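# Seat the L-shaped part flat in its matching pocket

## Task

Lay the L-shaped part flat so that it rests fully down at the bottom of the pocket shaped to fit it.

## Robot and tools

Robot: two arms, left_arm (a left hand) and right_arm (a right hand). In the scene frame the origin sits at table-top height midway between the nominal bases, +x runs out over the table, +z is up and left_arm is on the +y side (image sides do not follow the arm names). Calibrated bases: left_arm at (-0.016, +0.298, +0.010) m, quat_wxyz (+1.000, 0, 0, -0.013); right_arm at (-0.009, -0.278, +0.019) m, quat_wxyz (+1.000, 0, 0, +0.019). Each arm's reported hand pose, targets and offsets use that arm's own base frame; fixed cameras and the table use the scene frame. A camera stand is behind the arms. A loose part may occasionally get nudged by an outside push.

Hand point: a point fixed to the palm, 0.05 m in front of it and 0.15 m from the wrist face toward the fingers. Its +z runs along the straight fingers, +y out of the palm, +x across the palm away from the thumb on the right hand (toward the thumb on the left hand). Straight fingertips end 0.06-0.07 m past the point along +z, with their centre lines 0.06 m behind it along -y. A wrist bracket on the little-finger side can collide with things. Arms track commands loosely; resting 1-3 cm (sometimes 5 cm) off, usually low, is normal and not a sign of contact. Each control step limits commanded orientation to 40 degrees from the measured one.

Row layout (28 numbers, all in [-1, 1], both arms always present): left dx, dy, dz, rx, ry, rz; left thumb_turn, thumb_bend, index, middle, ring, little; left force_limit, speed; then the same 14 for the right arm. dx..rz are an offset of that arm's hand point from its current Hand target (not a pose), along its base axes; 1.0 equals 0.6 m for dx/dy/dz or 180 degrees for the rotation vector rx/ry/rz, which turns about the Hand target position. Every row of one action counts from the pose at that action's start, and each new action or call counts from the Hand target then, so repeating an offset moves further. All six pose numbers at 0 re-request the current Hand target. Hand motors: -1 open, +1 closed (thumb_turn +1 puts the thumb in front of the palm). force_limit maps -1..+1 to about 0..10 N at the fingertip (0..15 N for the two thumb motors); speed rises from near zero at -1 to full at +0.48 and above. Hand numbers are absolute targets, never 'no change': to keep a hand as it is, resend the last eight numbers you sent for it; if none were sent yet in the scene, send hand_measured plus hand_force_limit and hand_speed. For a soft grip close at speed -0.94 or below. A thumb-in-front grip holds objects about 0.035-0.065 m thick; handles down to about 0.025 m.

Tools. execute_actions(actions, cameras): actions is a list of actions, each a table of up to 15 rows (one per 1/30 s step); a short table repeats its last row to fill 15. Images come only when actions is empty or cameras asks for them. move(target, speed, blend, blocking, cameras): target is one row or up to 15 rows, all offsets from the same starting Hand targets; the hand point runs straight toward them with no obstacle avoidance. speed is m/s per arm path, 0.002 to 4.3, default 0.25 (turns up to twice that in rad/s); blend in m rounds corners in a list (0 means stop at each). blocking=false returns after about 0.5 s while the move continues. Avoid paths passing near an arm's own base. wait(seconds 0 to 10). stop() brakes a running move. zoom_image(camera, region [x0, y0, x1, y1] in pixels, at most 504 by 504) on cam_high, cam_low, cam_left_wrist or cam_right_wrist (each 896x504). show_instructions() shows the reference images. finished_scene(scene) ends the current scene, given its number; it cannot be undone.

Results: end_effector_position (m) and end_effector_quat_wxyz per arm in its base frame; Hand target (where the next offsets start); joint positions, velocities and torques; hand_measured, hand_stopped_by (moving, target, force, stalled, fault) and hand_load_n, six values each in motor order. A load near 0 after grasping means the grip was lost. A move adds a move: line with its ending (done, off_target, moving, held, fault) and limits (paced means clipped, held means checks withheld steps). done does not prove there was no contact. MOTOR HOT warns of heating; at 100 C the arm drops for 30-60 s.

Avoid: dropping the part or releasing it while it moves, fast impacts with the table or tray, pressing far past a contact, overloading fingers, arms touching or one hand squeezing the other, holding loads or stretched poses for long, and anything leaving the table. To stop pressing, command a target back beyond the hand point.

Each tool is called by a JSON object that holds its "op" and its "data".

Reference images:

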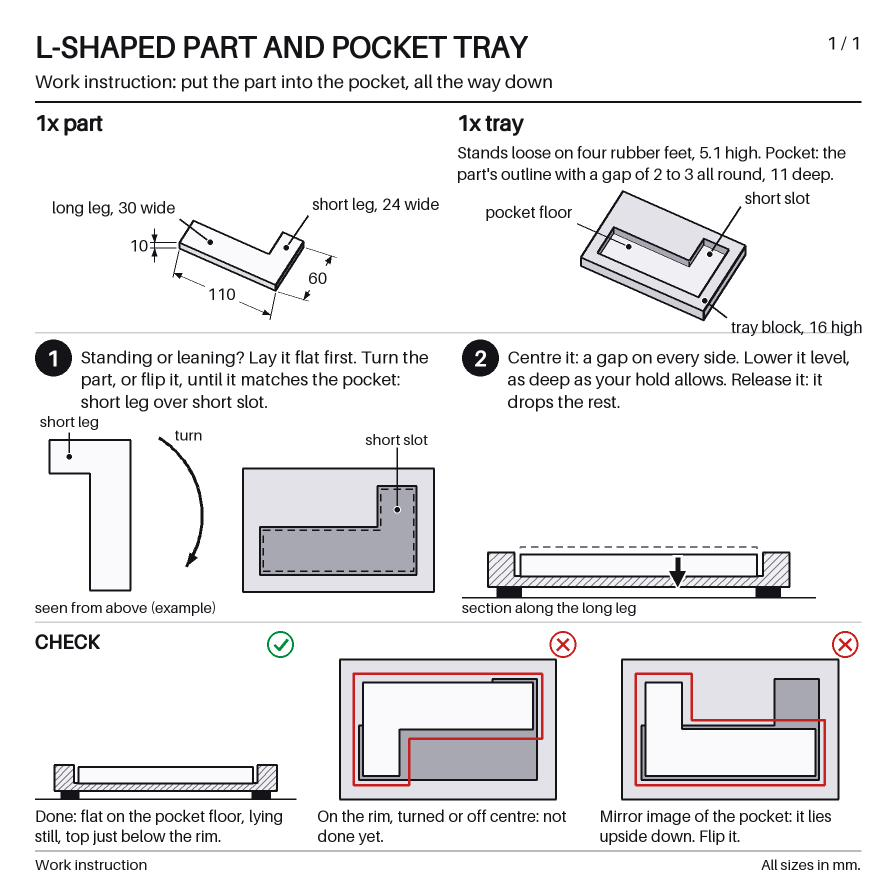

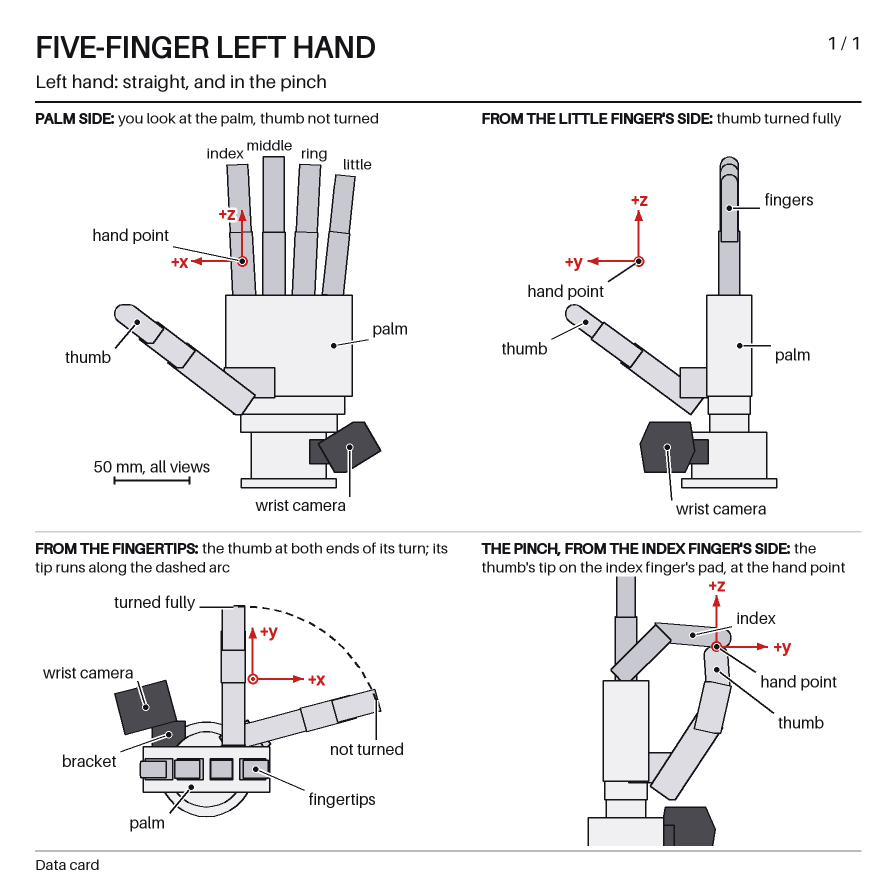

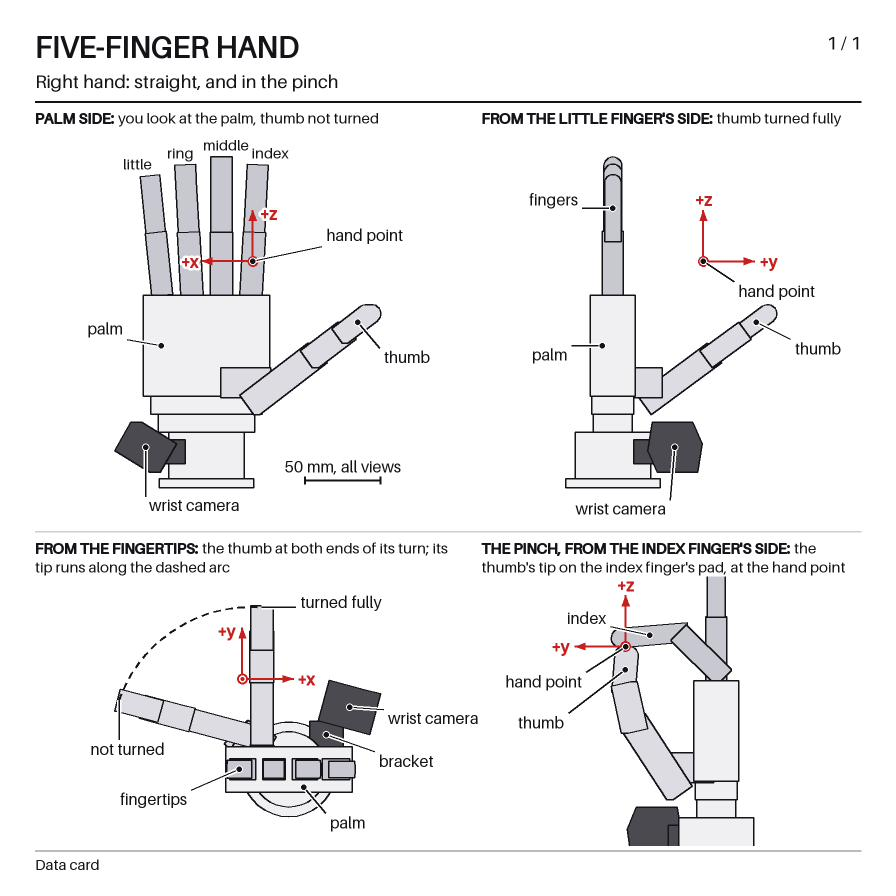

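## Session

{"op": "execute_actions", "data": {"actions": []}}

Scene clock: 0.00 s.
left_arm: end_effector_position=(+0.4204, -0.6643, +0.1744) hand_measured=(-1.000, -1.000, -1.000, -1.000, -1.000, -1.000) hand_load_n=(+0.0, -0.5, +0.0, +0.5, +0.0, +0.0) hand_stopped_by=(target, target, target, target, target, target) hand_force_limit=0.00 hand_speed=-0.80 end_effector_quat_wxyz=(-0.155, -0.157, +0.745, -0.629) | right_arm: end_effector_position=(+0.6509, -0.5052, +0.2751) hand_measured=(-1.000, -1.000, -1.000, -1.000, -1.000, -1.000) hand_load_n=(+0.0, +0.5, +0.0, +0.0, +0.0, +0.0) hand_stopped_by=(target, target, target, target, target, target) hand_force_limit=0.00 hand_speed=-0.80 end_effector_quat_wxyz=(-0.248, +0.686, -0.362, +0.581)
Joint positions: left_arm=[-0.785 2.074 1.623 0.216 0.805 -0.279] | right_arm=[-0.786 1.949 1.795 -0.111 -0.686 -0.851]
Joint velocities: within noise
Joint torques (N m): no reading
Heat: left arm: hottest elbow 35 °C; right arm: hottest shoulder 31 °C.
Hand target: left_arm +0.4248, -0.6687, +0.1892; -0.148, -0.149, +0.740, -0.639 | right_arm +0.6547, -0.5090, +0.2982; -0.243, +0.681, -0.350, +0.596
camera_calibration:
cam_left_wrist: T_world_to_cam=[[0.18661, -0.201538, 0.96154, -0.373563], [-0.834358, 0.48421, 0.263417, 0.627694], [-0.518676, -0.851424, -0.0777965, -0.2216], [0, 0, 0, 1]] pos_world=[0.478493, -0.567898, 0.176611]
cam_right_wrist: T_world_to_cam=[[-0.165915, -0.777169, -0.607025, -0.113286], [-0.596023, 0.569432, -0.566131, 0.83104], [0.785639, 0.267872, -0.557688, -0.112206], [0, 0, 0, 1]] pos_world=[0.564677, -0.531206, 0.339134]

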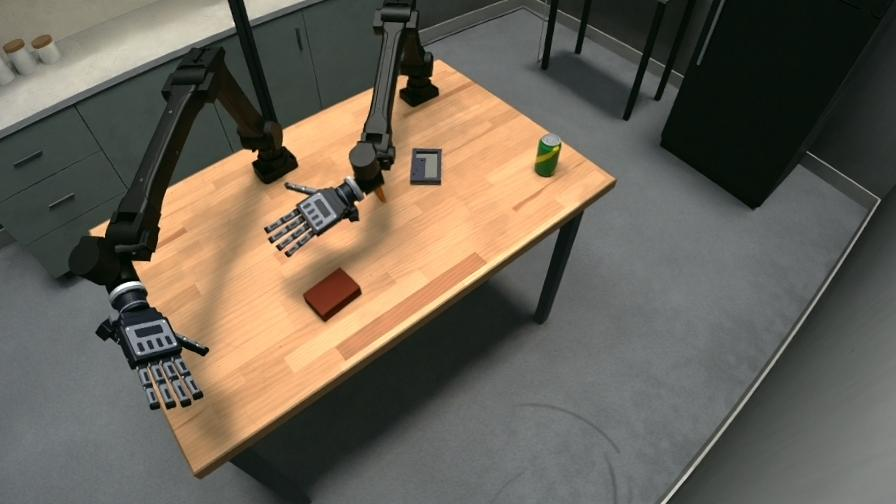

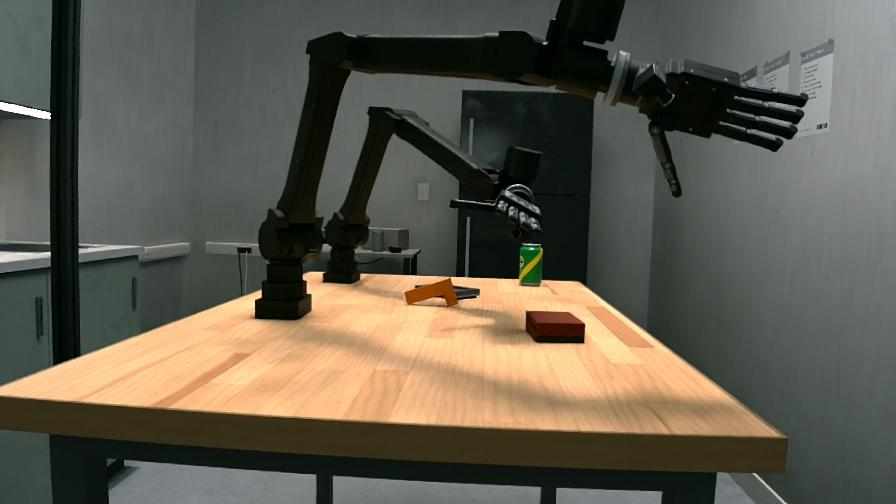

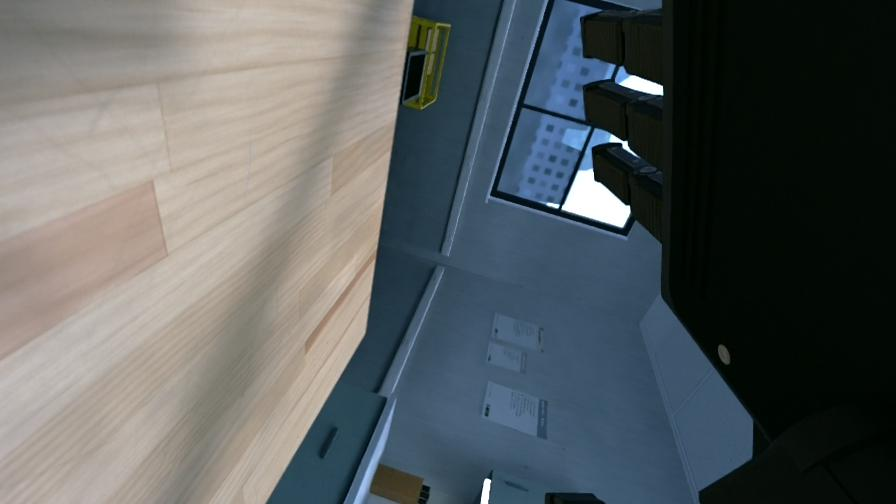

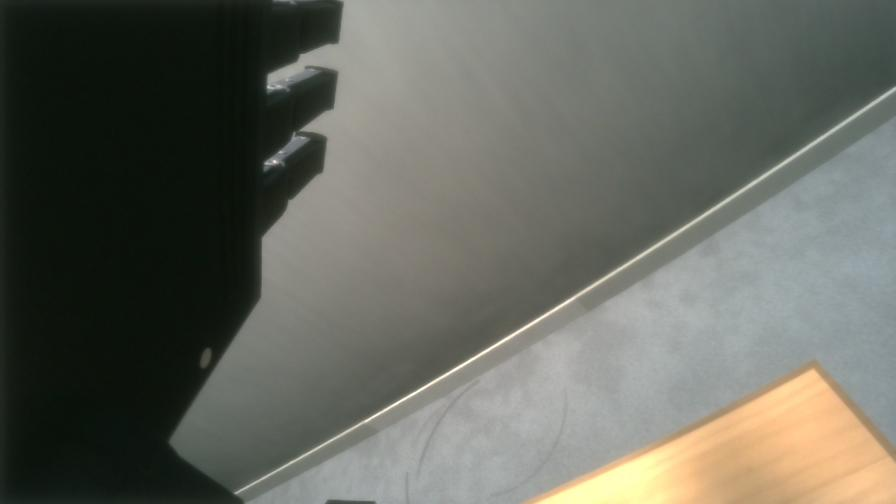

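{"op": "zoom_image", "data": {"camera": "cam_high", "region": [340, 130, 470, 220]}}

{"op": "zoom_image", "data": {"camera": "cam_low", "region": [380, 260, 500, 320]}}

Scaled by 3.877 from the camera's 896x504 image, which has a finer 1280x720 frame.

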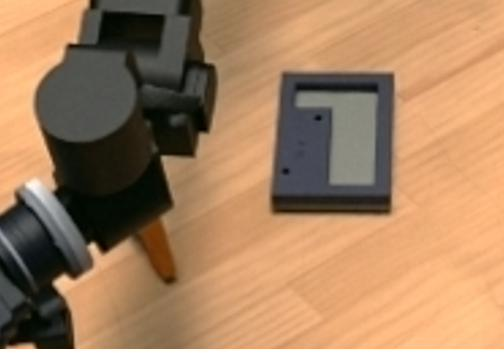

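Scaled by 4.200 from the camera's 896x504 image, which has a finer 1280x720 frame.

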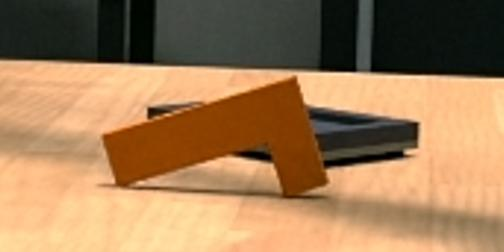

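{"op": "move", "data": {"target": [-0.2,0.507,-0.01,0.1597,-0.2258,-0.0162,1,-0.9,0,0,-1,-1,-0.4,-0.3,0,0,0,0,0,0,-1,-1,-1,-1,-1,-1,0,-0.8], "speed": 0.25, "cameras": ["all"]}}

{"op": "zoom_image", "data": {"camera": "cam_high", "region": [340, 120, 470, 220]}}

Scene clock: 165.90 s.
left_arm: end_effector_position=(+0.3007, -0.3684, +0.1829) hand_measured=(+1.000, -0.900, +0.000, +0.000, -1.000, -1.000) hand_load_n=(+0.5, +0.0, +0.0, +0.0, +0.0, +0.0) hand_stopped_by=(target, target, target, target, target, target) hand_force_limit=-0.40 hand_speed=-0.30 end_effector_quat_wxyz=(+0.136, +0.068, +0.880, -0.450) | right_arm: end_effector_position=(+0.6509, -0.5052, +0.2751) hand_measured=(-1.000, -1.000, -1.000, -1.000, -1.000, -1.000) hand_load_n=(+0.0, +0.0, +0.0, +0.0, -0.5, +0.0) hand_stopped_by=(target, target, target, target, target, target) hand_force_limit=0.00 hand_speed=-0.80 end_effector_quat_wxyz=(-0.248, +0.686, -0.362, +0.581)
Joint positions: left_arm=[-0.719 1.211 0.907 -0.392 0.514 0.761] | right_arm=[-0.786 1.949 1.795 -0.111 -0.686 -0.851]
Joint torques (N m): left_arm=[1.03 -6.95 8.28 1.4 0.21 0.14] | right_arm=[-0.03 -20.37 10.5 1.92 -0.25 -0.11]
Heat: left arm: hottest elbow 42 °C; right arm: hottest elbow 37 °C.
Hand target: left_arm +0.3049, -0.3644, +0.1831; +0.140, +0.067, +0.881, -0.447 | right_arm +0.6547, -0.5090, +0.2982; -0.243, +0.681, -0.350, +0.596
Off the commanded pose: left_arm 0.006 m, 1 deg | right_arm 0.024 m, 2 deg.
move: off_target (right_arm)
camera_calibration:
cam_left_wrist: T_world_to_cam=[[-0.467098, -0.59845, 0.650905, -0.192553], [-0.847081, 0.513938, -0.135356, 0.469957], [-0.25352, -0.614594, -0.746995, 0.098777], [0, 0, 0, 1]] pos_world=[0.333192, -0.296054, 0.262731]
cam_right_wrist: T_world_to_cam=[[-0.165915, -0.777169, -0.607025, -0.113286], [-0.596023, 0.569432, -0.566131, 0.83104], [0.785639, 0.267872, -0.557688, -0.112206], [0, 0, 0, 1]] pos_world=[0.564677, -0.531206, 0.339134]

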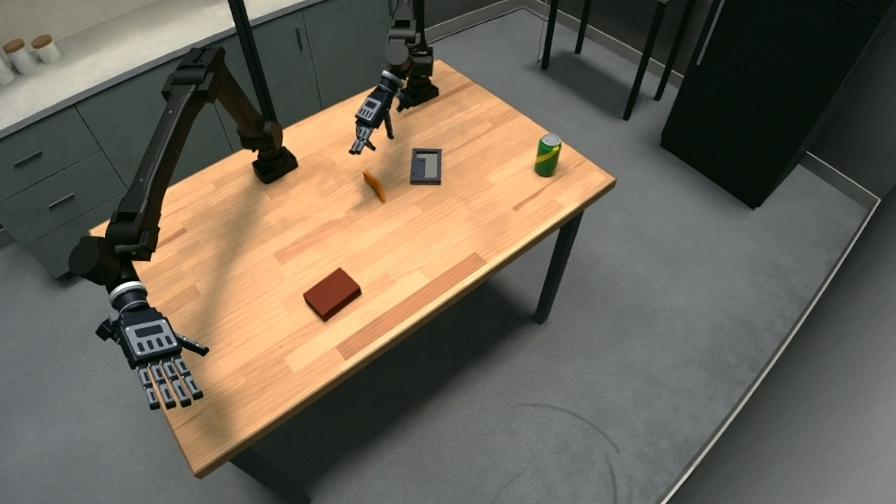

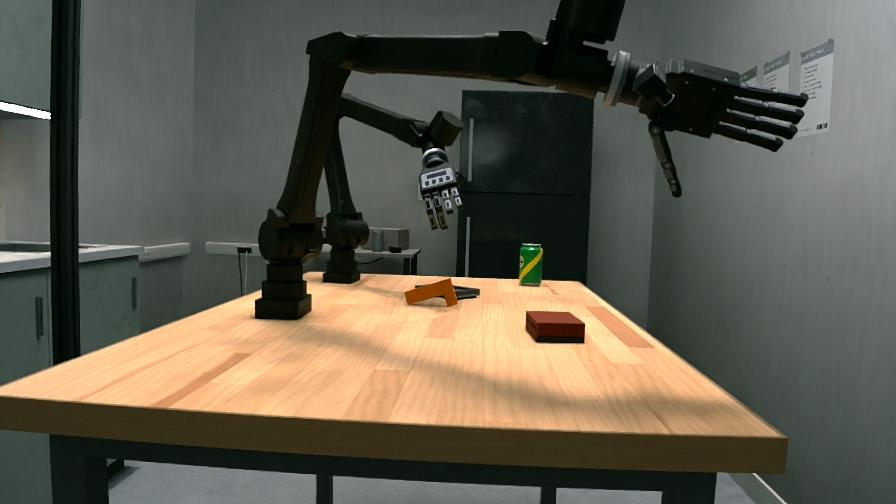

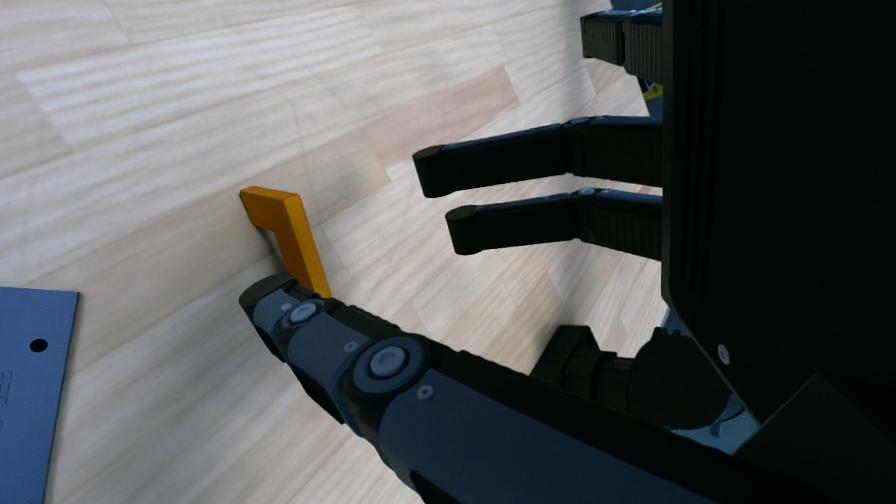

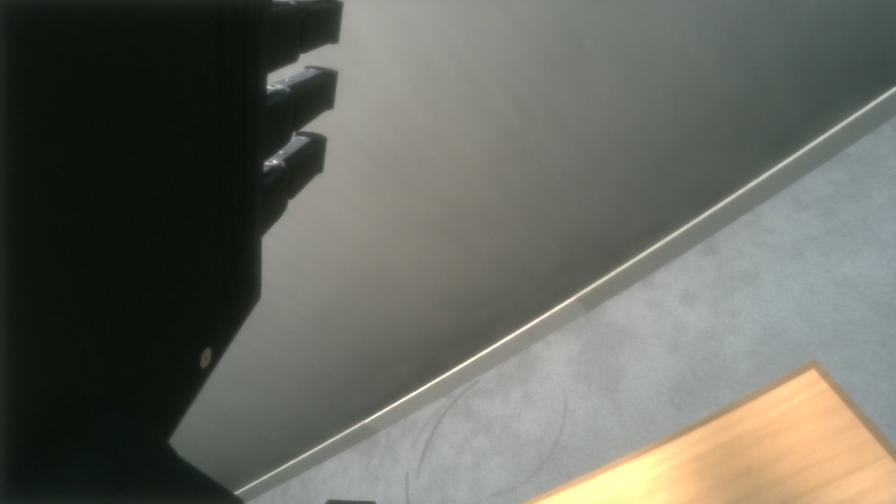

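Scaled by 3.877 from the camera's 896x504 image, which has a finer 1280x720 frame.

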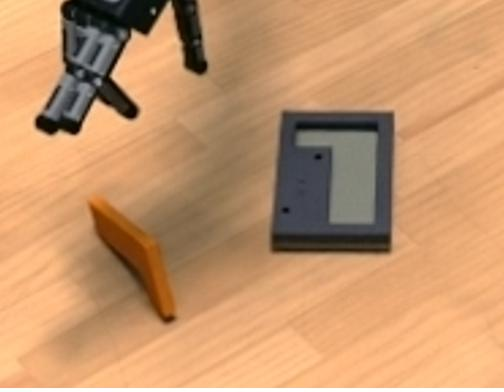

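{"op": "zoom_image", "data": {"camera": "cam_left_wrist", "region": [200, 150, 380, 330]}}

Scaled by 2.800 from the camera's 896x504 image, which has a finer 1280x720 frame.

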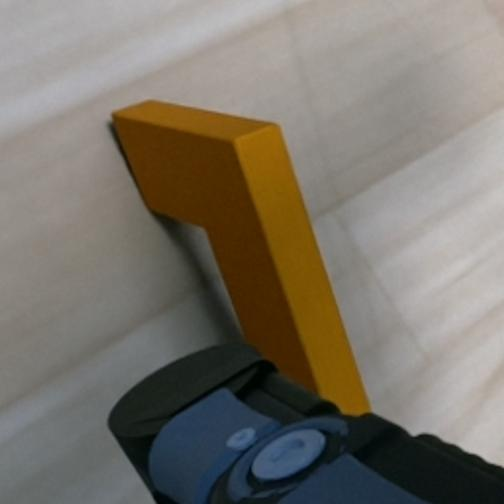

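{"op": "move", "data": {"target": [-0.0193,-0.0568,-0.1185,0,0,-0.0528,1,-0.7,0,0,-1,-1,-0.4,-0.3,0,0,0,0,0,0,-1,-1,-1,-1,-1,-1,0,-0.8], "speed": 0.12, "cameras": ["cam_left_wrist"]}}

{"op": "zoom_image", "data": {"camera": "cam_left_wrist", "region": [200, 100, 480, 380]}}

Scene clock: 234.67 s.
left_arm: end_effector_position=(+0.2932, -0.3931, +0.1115) hand_measured=(+1.000, -0.700, +0.000, +0.000, -1.000, -1.000) hand_load_n=(+0.0, +0.0, +0.0, +0.0, +0.0, +0.0) hand_stopped_by=(target, target, target, target, target, target) hand_force_limit=-0.40 hand_speed=-0.30 end_effector_quat_wxyz=(+0.099, +0.129, +0.876, -0.453) | right_arm: end_effector_position=(+0.6509, -0.5052, +0.2751) hand_measured=(-1.000, -1.000, -1.000, -1.000, -1.000, -1.000) hand_load_n=(+0.0, +0.0, +0.0, +0.0, +0.0, +0.0) hand_stopped_by=(target, target, target, target, target, target) hand_force_limit=0.00 hand_speed=-0.80 end_effector_quat_wxyz=(-0.248, +0.686, -0.362, +0.581)
Joint positions: left_arm=[-0.747 1.368 0.857 -0.25 0.599 0.854] | right_arm=[-0.786 1.949 1.795 -0.111 -0.686 -0.851]
Joint torques (N m): left_arm=[-0.67 -7.88 7.58 2.3 0.46 0.12] | right_arm=[-0.09 -20.31 10.62 1.94 -0.24 -0.11]
Heat: left arm: hottest elbow 40 °C; right arm: hottest shoulder 37 °C.
Hand target: left_arm +0.2933, -0.3985, +0.1121; +0.103, +0.140, +0.872, -0.457 | right_arm +0.6547, -0.5090, +0.2982; -0.243, +0.681, -0.350, +0.596
Off the commanded pose: left_arm 0.005 m, 1 deg | right_arm 0.024 m, 2 deg.
move: off_target (right_arm)
camera_calibration:
cam_left_wrist: T_world_to_cam=[[-0.542386, -0.533735, 0.648802, -0.116702], [-0.76568, 0.631874, -0.120285, 0.487503], [-0.345761, -0.562016, -0.75139, 0.0766338], [0, 0, 0, 1]] pos_world=[0.336471, -0.327259, 0.191938]
Images, in order (width x height): cam_left_wrist 896x504.

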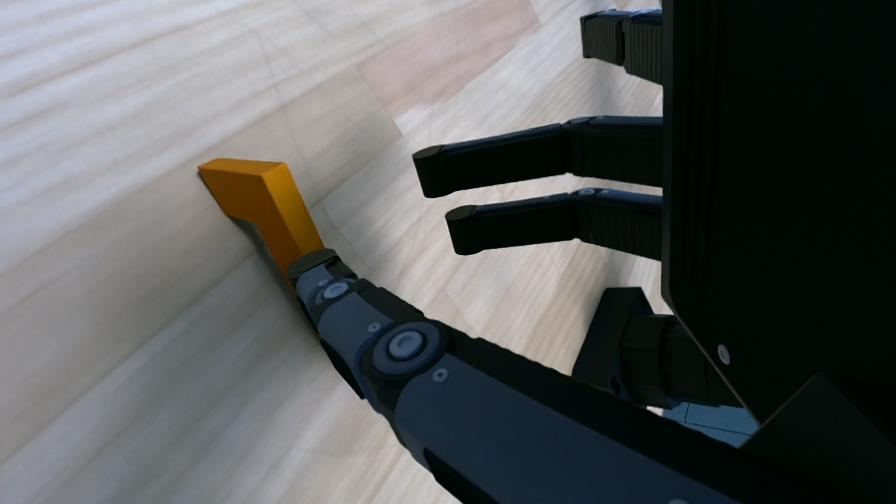

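Scaled by 1.800 from the camera's 896x504 image, which has a finer 1280x720 frame.

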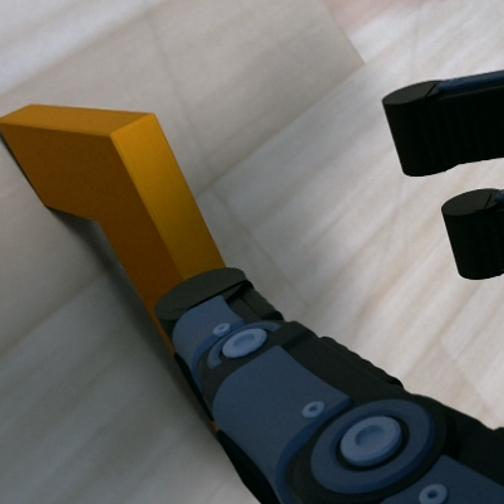

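{"op": "move", "data": {"target": [0,-0.005,-0.1383,0,0,0,1,-0.7,0,0,-1,-1,-0.4,-0.3,0,0,0,0,0,0,-1,-1,-1,-1,-1,-1,0,-0.8], "speed": 0.08, "cameras": ["cam_left_wrist"]}}

Scene clock: 243.90 s.
left_arm: end_effector_position=(+0.2945, -0.3963, +0.0303) hand_measured=(+1.000, -0.700, +0.000, +0.000, -1.000, -1.000) hand_load_n=(+0.0, +0.0, +0.0, +0.0, +0.0, +0.0) hand_stopped_by=(target, target, target, target, target, target) hand_force_limit=-0.40 hand_speed=-0.30 end_effector_quat_wxyz=(+0.100, +0.132, +0.875, -0.455) | right_arm: end_effector_position=(+0.6509, -0.5052, +0.2751) hand_measured=(-1.000, -1.000, -1.000, -1.000, -1.000, -1.000) hand_load_n=(+0.0, +0.0, +0.0, +0.0, +0.0, +0.0) hand_stopped_by=(target, target, target, target, target, target) hand_force_limit=0.00 hand_speed=-0.80 end_effector_quat_wxyz=(-0.248, +0.686, -0.362, +0.581)
Joint positions: left_arm=[-0.75 1.526 0.758 0.013 0.599 0.854] | right_arm=[-0.786 1.949 1.795 -0.111 -0.686 -0.851]
Joint torques (N m): left_arm=[-0.91 -8.59 6.43 2.3 0.31 0.07] | right_arm=[0.03 -20.42 10.59 1.87 -0.26 -0.11]
Heat: left arm: hottest elbow 40 °C; right arm: hottest shoulder 37 °C.
Hand target: left_arm +0.2933, -0.4015, +0.0290; +0.103, +0.139, +0.872, -0.457 | right_arm +0.6547, -0.5090, +0.2982; -0.243, +0.681, -0.350, +0.596
Off the commanded pose: left_arm 0.006 m, 1 deg | right_arm 0.024 m, 2 deg.
move: off_target (right_arm)
camera_calibration:
cam_left_wrist: T_world_to_cam=[[-0.54685, -0.529647, 0.648405, -0.0620013], [-0.763108, 0.633913, -0.125779, 0.480952], [-0.344415, -0.563585, -0.750833, 0.0132394], [0, 0, 0, 1]] pos_world=[0.337673, -0.330259, 0.110636]
Images, in order (width x height): cam_left_wrist 896x504.

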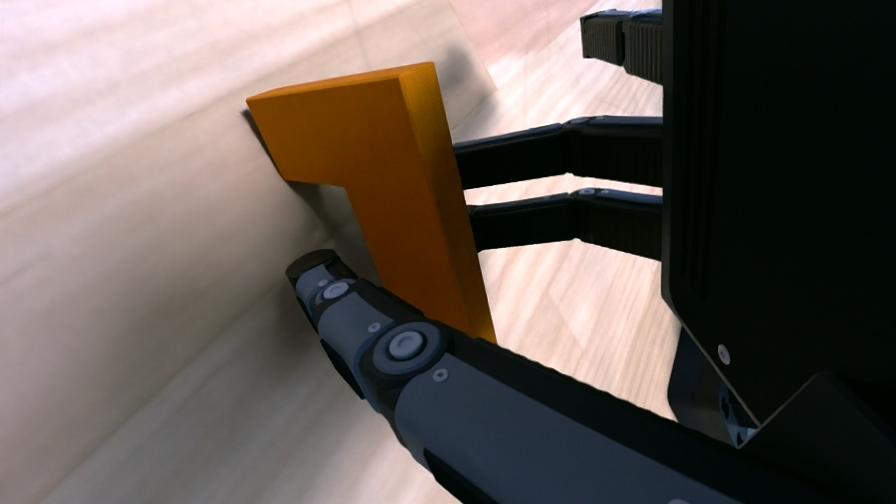

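{"op": "move", "data": {"target": [[0,0,0,0,0,0,1,-0.7,0.3,0.3,-1,-1,-0.4,-0.88,0,0,0,0,0,0,-1,-1,-1,-1,-1,-1,0,-0.8],[0,0,0,0,0,0,1,-0.45,0.3,0.3,-1,-1,-0.5,-0.92,0,0,0,0,0,0,-1,-1,-1,-1,-1,-1,0,-0.8]], "speed": 0.05, "cameras": ["cam_left_wrist"]}}

Scene clock: 271.53 s.
left_arm: end_effector_position=(+0.2945, -0.3963, +0.0303) hand_measured=(+1.000, -0.514, +0.300, +0.300, -1.000, -1.000) hand_load_n=(-0.5, +3.5, +0.0, +2.5, +0.0, +0.0) hand_stopped_by=(target, force, target, target, target, target) hand_force_limit=-0.50 hand_speed=-0.92 end_effector_quat_wxyz=(+0.100, +0.132, +0.875, -0.455) | right_arm: end_effector_position=(+0.6509, -0.5052, +0.2751) hand_measured=(-1.000, -1.000, -1.000, -1.000, -1.000, -1.000) hand_load_n=(+0.0, +0.0, +0.0, +0.0, +0.0, +0.0) hand_stopped_by=(target, target, target, target, target, target) hand_force_limit=0.00 hand_speed=-0.80 end_effector_quat_wxyz=(-0.248, +0.686, -0.362, +0.581)
Joint positions: left_arm=[-0.75 1.526 0.758 0.013 0.599 0.854] | right_arm=[-0.786 1.949 1.795 -0.111 -0.686 -0.851]
Joint torques (N m): left_arm=[-0.91 -8.64 6.42 2.3 0.3 0.08] | right_arm=[-0.03 -20.37 10.52 1.91 -0.24 -0.11]
Heat: left arm: hottest elbow 40 °C; right arm: hottest elbow 38 °C.
Hand target: left_arm +0.2933, -0.4015, +0.0290; +0.103, +0.139, +0.872, -0.457 | right_arm +0.6547, -0.5090, +0.2982; -0.243, +0.681, -0.350, +0.596
Off the commanded pose: left_arm 0.006 m, 1 deg | right_arm 0.024 m, 2 deg.
move: off_target (right_arm)
camera_calibration:
cam_left_wrist: T_world_to_cam=[[-0.54685, -0.529647, 0.648405, -0.0620013], [-0.763108, 0.633913, -0.125779, 0.480952], [-0.344415, -0.563585, -0.750833, 0.0132394], [0, 0, 0, 1]] pos_world=[0.337673, -0.330259, 0.110636]
Images, in order (width x height): cam_left_wrist 896x504.

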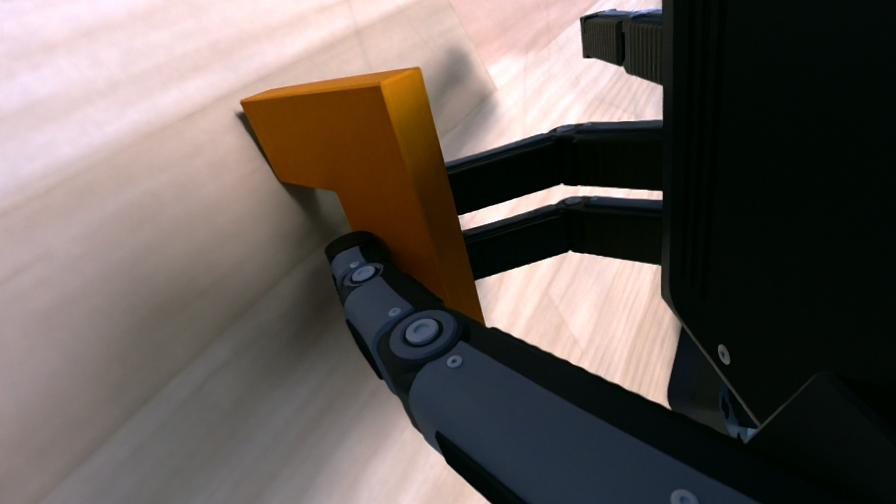

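{"op": "move", "data": {"target": [0,0,0,0,0,0,1,-0.45,0.6,0.6,-1,-1,-0.4,-0.94,0,0,0,0,0,0,-1,-1,-1,-1,-1,-1,0,-0.8], "speed": 0.05, "cameras": ["cam_left_wrist"]}}

Scene clock: 276.50 s.
left_arm: end_effector_position=(+0.2948, -0.3964, +0.0304) hand_measured=(+1.000, -0.516, +0.388, +0.304, -1.000, -1.000) hand_load_n=(-1.5, +7.0, +3.0, +1.0, -0.5, +0.0) hand_stopped_by=(target, force, force, force, target, target) hand_force_limit=-0.40 hand_speed=-0.94 end_effector_quat_wxyz=(+0.101, +0.132, +0.875, -0.455) | right_arm: end_effector_position=(+0.6509, -0.5052, +0.2751) hand_measured=(-1.000, -1.000, -1.000, -1.000, -1.000, -1.000) hand_load_n=(+0.0, +0.5, +0.0, +0.0, +0.0, +0.0) hand_stopped_by=(target, target, target, target, target, target) hand_force_limit=0.00 hand_speed=-0.80 end_effector_quat_wxyz=(-0.248, +0.686, -0.362, +0.581)
Joint positions: left_arm=[-0.75 1.526 0.758 0.014 0.599 0.855] | right_arm=[-0.786 1.949 1.795 -0.111 -0.686 -0.851]
Joint torques (N m): left_arm=[-0.85 -8.59 6.43 2.25 0.3 0.08] | right_arm=[-0.32 -20.25 10.55 1.88 -0.24 -0.12]
Heat: left arm: hottest elbow 40 °C; right arm: hottest elbow 38 °C.
Hand target: left_arm +0.2933, -0.4015, +0.0290; +0.103, +0.140, +0.872, -0.457 | right_arm +0.6547, -0.5090, +0.2982; -0.243, +0.681, -0.350, +0.596
Off the commanded pose: left_arm 0.005 m, 1 deg | right_arm 0.024 m, 2 deg.
move: off_target (right_arm)
camera_calibration:
cam_left_wrist: T_world_to_cam=[[-0.54775, -0.529002, 0.648171, -0.0615214], [-0.76279, 0.634021, -0.127157, 0.481185], [-0.343688, -0.564069, -0.750803, 0.0128838], [0, 0, 0, 1]] pos_world=[0.337773, -0.330359, 0.110736]
Images, in order (width x height): cam_left_wrist 896x504.

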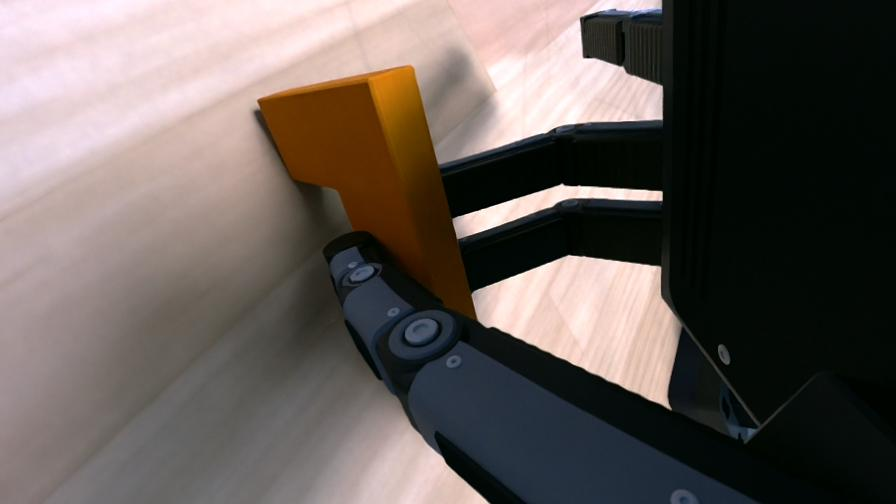

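{"op": "move", "data": {"target": [0.005,-0.01,0.1,0,0,0,1,-0.45,0.6,0.6,-1,-1,-0.4,-0.94,0,0,0,0,0,0,-1,-1,-1,-1,-1,-1,0,-0.8], "speed": 0.08, "cameras": ["cam_left_wrist"]}}

Scene clock: 287.17 s.
left_arm: end_effector_position=(+0.2879, -0.3929, +0.0679) hand_measured=(+1.000, -0.516, +0.388, +0.304, -1.000, -1.000) hand_load_n=(-1.5, +6.5, +2.0, +1.5, +0.0, +0.0) hand_stopped_by=(target, force, force, force, target, target) hand_force_limit=-0.40 hand_speed=-0.94 end_effector_quat_wxyz=(+0.089, +0.130, +0.881, -0.446) | right_arm: end_effector_position=(+0.6509, -0.5052, +0.2751) hand_measured=(-1.000, -1.000, -1.000, -1.000, -1.000, -1.000) hand_load_n=(+0.0, +0.0, +0.0, +0.0, +0.0, +0.0) hand_stopped_by=(target, target, target, target, target, target) hand_force_limit=0.00 hand_speed=-0.80 end_effector_quat_wxyz=(-0.248, +0.686, -0.362, +0.581)
Joint positions: left_arm=[-0.755 1.44 0.806 -0.152 0.596 0.855] | right_arm=[-0.786 1.949 1.795 -0.111 -0.686 -0.851]
Joint torques (N m): left_arm=[-0.91 -9.58 9.89 1.28 0.27 0.01] | right_arm=[-0.03 -20.54 10.52 1.94 -0.25 -0.11]
Heat: left arm: hottest elbow 40 °C; right arm: hottest elbow 38 °C.
Hand target: left_arm +0.2963, -0.4076, +0.0891; +0.103, +0.140, +0.872, -0.457 | right_arm +0.6547, -0.5090, +0.2982; -0.243, +0.681, -0.350, +0.596
Off the commanded pose: left_arm 0.027 m, 2 deg | right_arm 0.024 m, 2 deg.
move: off_target (left_arm, right_arm)
camera_calibration:
cam_left_wrist: T_world_to_cam=[[-0.535419, -0.542257, 0.647522, -0.0964267], [-0.7629, 0.63945, -0.0953248, 0.478506], [-0.362367, -0.545033, -0.756062, 0.0539572], [0, 0, 0, 1]] pos_world=[0.332976, -0.32886, 0.148847]
Images, in order (width x height): cam_left_wrist 896x504.

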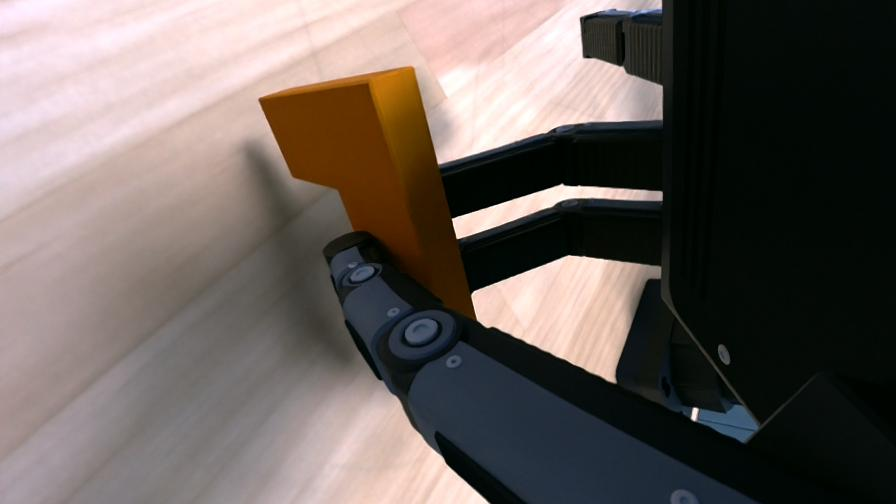

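{"op": "move", "data": {"target": [0.0928,-0.0907,-0.0068,0,0,0.5556,1,-0.45,0.6,0.6,-1,-1,-0.4,-0.94,0,0,0,0,0,0,-1,-1,-1,-1,-1,-1,0,-0.8], "speed": 0.14, "cameras": ["cam_left_wrist","cam_high","cam_low"]}}

Scene clock: 298.57 s.
left_arm: end_effector_position=(+0.3487, -0.4430, +0.0755) hand_measured=(+1.000, -0.516, +0.388, +0.304, -1.000, -1.000) hand_load_n=(-1.5, +6.5, +2.0, +1.5, +0.0, +0.0) hand_stopped_by=(target, force, force, force, target, target) hand_force_limit=-0.40 hand_speed=-0.94 end_effector_quat_wxyz=(+0.419, -0.576, +0.673, -0.201) | right_arm: end_effector_position=(+0.6509, -0.5052, +0.2751) hand_measured=(-1.000, -1.000, -1.000, -1.000, -1.000, -1.000) hand_load_n=(+0.0, +0.0, +0.0, +0.0, +0.0, +0.0) hand_stopped_by=(target, target, target, target, target, target) hand_force_limit=0.00 hand_speed=-0.80 end_effector_quat_wxyz=(-0.248, +0.686, -0.362, +0.581)
Joint positions: left_arm=[-1.115 1.773 1.296 -0.82 -0.941 -0.82] | right_arm=[-0.786 1.949 1.795 -0.111 -0.686 -0.851]
Joint torques (N m): left_arm=[-0.91 -12.63 10.32 0.32 -0.74 -0.09] | right_arm=[-0.09 -20.19 10.54 1.91 -0.25 -0.12]
Heat: left arm: hottest elbow 40 °C; right arm: hottest elbow 38 °C.
Hand target: left_arm +0.3519, -0.4618, +0.0849; +0.416, -0.579, +0.668, -0.215 | right_arm +0.6547, -0.5090, +0.2982; -0.243, +0.681, -0.350, +0.596
Off the commanded pose: left_arm 0.022 m, 2 deg | right_arm 0.024 m, 2 deg.
move: off_target (left_arm, right_arm)
camera_calibration:
cam_left_wrist: T_world_to_cam=[[0.619739, -0.477236, 0.623032, -0.468175], [-0.501499, -0.851457, -0.153359, -0.189545], [0.603674, -0.217408, -0.767015, -0.136605], [0, 0, 0, 1]] pos_world=[0.277555, -0.414519, 0.157842]
Images, in order (width x height): cam_high 896x504, cam_low 896x504, cam_left_wrist 896x504.

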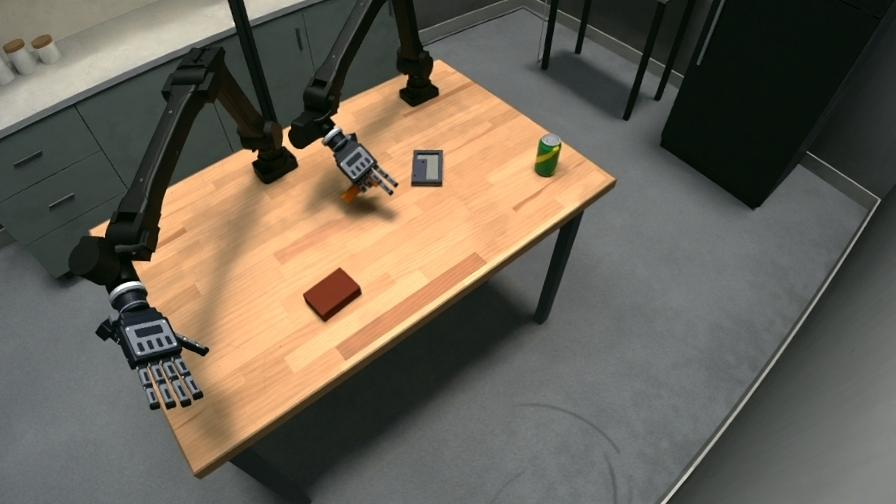

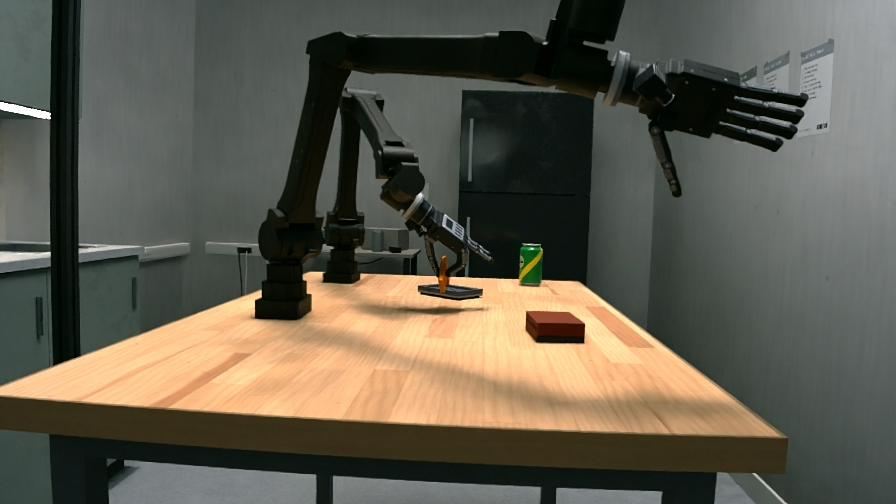

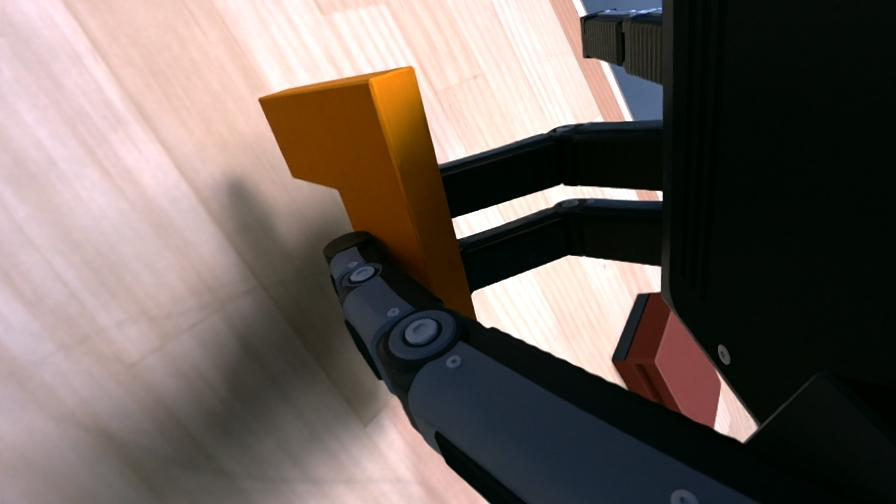

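{"op": "move", "data": {"target": [-0.004,0.023,-0.095,0,0,0,1,-0.45,0.6,0.6,-1,-1,-0.4,-0.94,0,0,0,0,0,0,-1,-1,-1,-1,-1,-1,0,-0.8], "speed": 0.06, "cameras": ["cam_left_wrist","cam_low"]}}

{"op": "zoom_image", "data": {"camera": "cam_low", "region": [390, 230, 510, 310]}}

Scene clock: 360.20 s.
left_arm: end_effector_position=(+0.3499, -0.4453, +0.0334) hand_measured=(+1.000, -0.516, +0.388, +0.304, -1.000, -1.000) hand_load_n=(-1.5, +7.0, +2.0, +1.0, +0.0, +0.0) hand_stopped_by=(target, force, force, force, target, target) hand_force_limit=-0.40 hand_speed=-0.94 end_effector_quat_wxyz=(+0.416, -0.580, +0.667, -0.214) | right_arm: end_effector_position=(+0.6509, -0.5052, +0.2751) hand_measured=(-1.000, -1.000, -1.000, -1.000, -1.000, -1.000) hand_load_n=(+0.0, +0.0, +0.0, +0.0, +0.0, +0.0) hand_stopped_by=(target, target, target, target, target, target) hand_force_limit=0.00 hand_speed=-0.80 end_effector_quat_wxyz=(-0.248, +0.686, -0.362, +0.581)
Joint positions: left_arm=[-1.115 1.821 1.233 -0.678 -0.941 -0.821] | right_arm=[-0.786 1.949 1.795 -0.111 -0.686 -0.851]
Joint torques (N m): left_arm=[-0.21 -12.92 6.58 1.26 -0.67 0.03] | right_arm=[-0.09 -20.31 10.59 1.89 -0.24 -0.11]
Heat: left arm: hottest elbow 44 °C; right arm: hottest elbow 38 °C.
Hand target: left_arm +0.3496, -0.4481, +0.0279; +0.416, -0.579, +0.668, -0.215 | right_arm +0.6547, -0.5090, +0.2982; -0.243, +0.681, -0.350, +0.596
Off the commanded pose: left_arm 0.006 m, 0 deg | right_arm 0.024 m, 2 deg.
move: off_target (right_arm)
camera_calibration:
cam_left_wrist: T_world_to_cam=[[0.611177, -0.459315, 0.644587, -0.43347], [-0.499285, -0.855649, -0.136306, -0.200573], [0.614147, -0.238526, -0.752282, -0.183621], [0, 0, 0, 1]] pos_world=[0.277555, -0.414518, 0.113935]
Images, in order (width x height): cam_low 896x504, cam_left_wrist 896x504.

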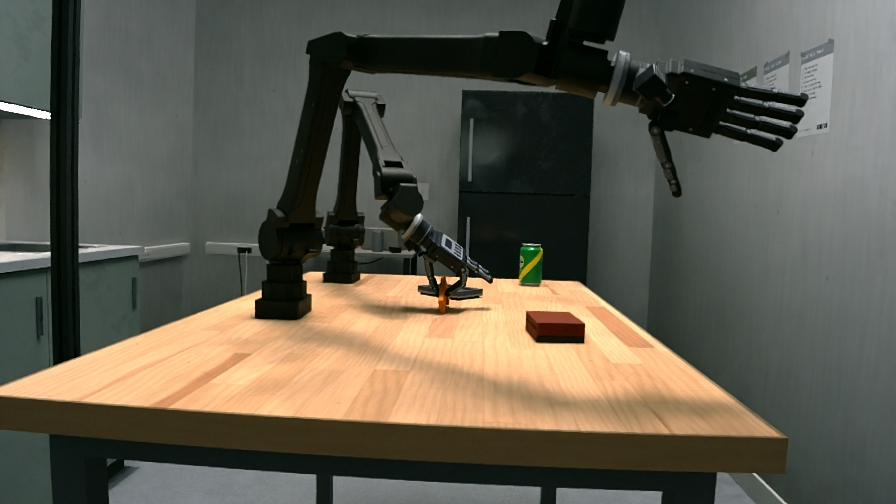

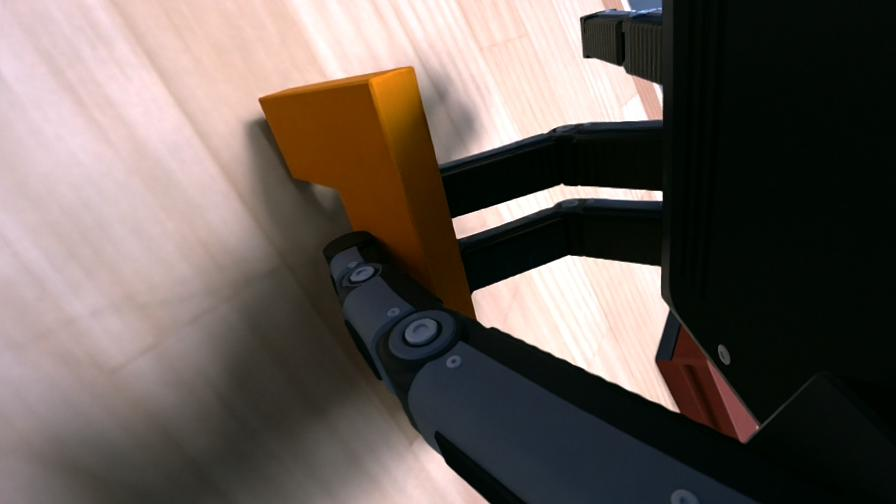

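Scaled by 4.200 from the camera's 896x504 image, which has a finer 1280x720 frame.

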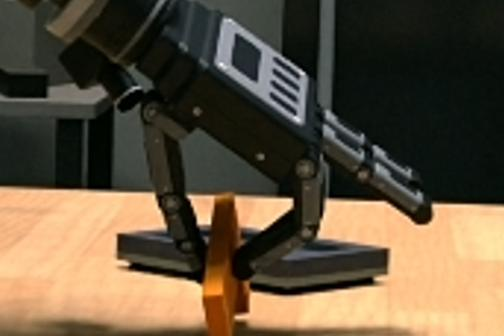

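{"op": "move", "data": {"target": [0,0,-0.0075,0,0,0,1,-0.45,0.6,0.6,-1,-1,-0.4,-0.94,0,0,0,0,0,0,-1,-1,-1,-1,-1,-1,0,-0.8], "speed": 0.03}}

Scene clock: 364.57 s.
left_arm: end_effector_position=(+0.3509, -0.4473, +0.0328) hand_measured=(+1.000, -0.516, +0.388, +0.304, -1.000, -1.000) hand_load_n=(-1.5, +6.5, +2.0, +1.5, +0.0, +0.0) hand_stopped_by=(target, force, force, force, target, target) hand_force_limit=-0.40 hand_speed=-0.94 end_effector_quat_wxyz=(+0.415, -0.581, +0.665, -0.218) | right_arm: end_effector_position=(+0.6509, -0.5052, +0.2751) hand_measured=(-1.000, -1.000, -1.000, -1.000, -1.000, -1.000) hand_load_n=(+0.0, +0.0, +0.0, +0.0, +0.0, +0.0) hand_stopped_by=(target, target, target, target, target, target) hand_force_limit=0.00 hand_speed=-0.80 end_effector_quat_wxyz=(-0.248, +0.686, -0.362, +0.581)
Joint positions: left_arm=[-1.115 1.823 1.233 -0.667 -0.941 -0.821] | right_arm=[-0.786 1.949 1.795 -0.111 -0.686 -0.851]
Joint torques (N m): left_arm=[-0.21 -12.81 6.27 1.24 -0.66 0.03] | right_arm=[-0.21 -20.42 10.61 1.91 -0.23 -0.11]
Heat: left arm: hottest elbow 43 °C; right arm: hottest elbow 38 °C.
Hand target: left_arm +0.3496, -0.4481, +0.0234; +0.416, -0.579, +0.668, -0.215 | right_arm +0.6547, -0.5090, +0.2982; -0.243, +0.681, -0.350, +0.596
Off the commanded pose: left_arm 0.009 m, 1 deg | right_arm 0.024 m, 2 deg.
move: off_target (right_arm)


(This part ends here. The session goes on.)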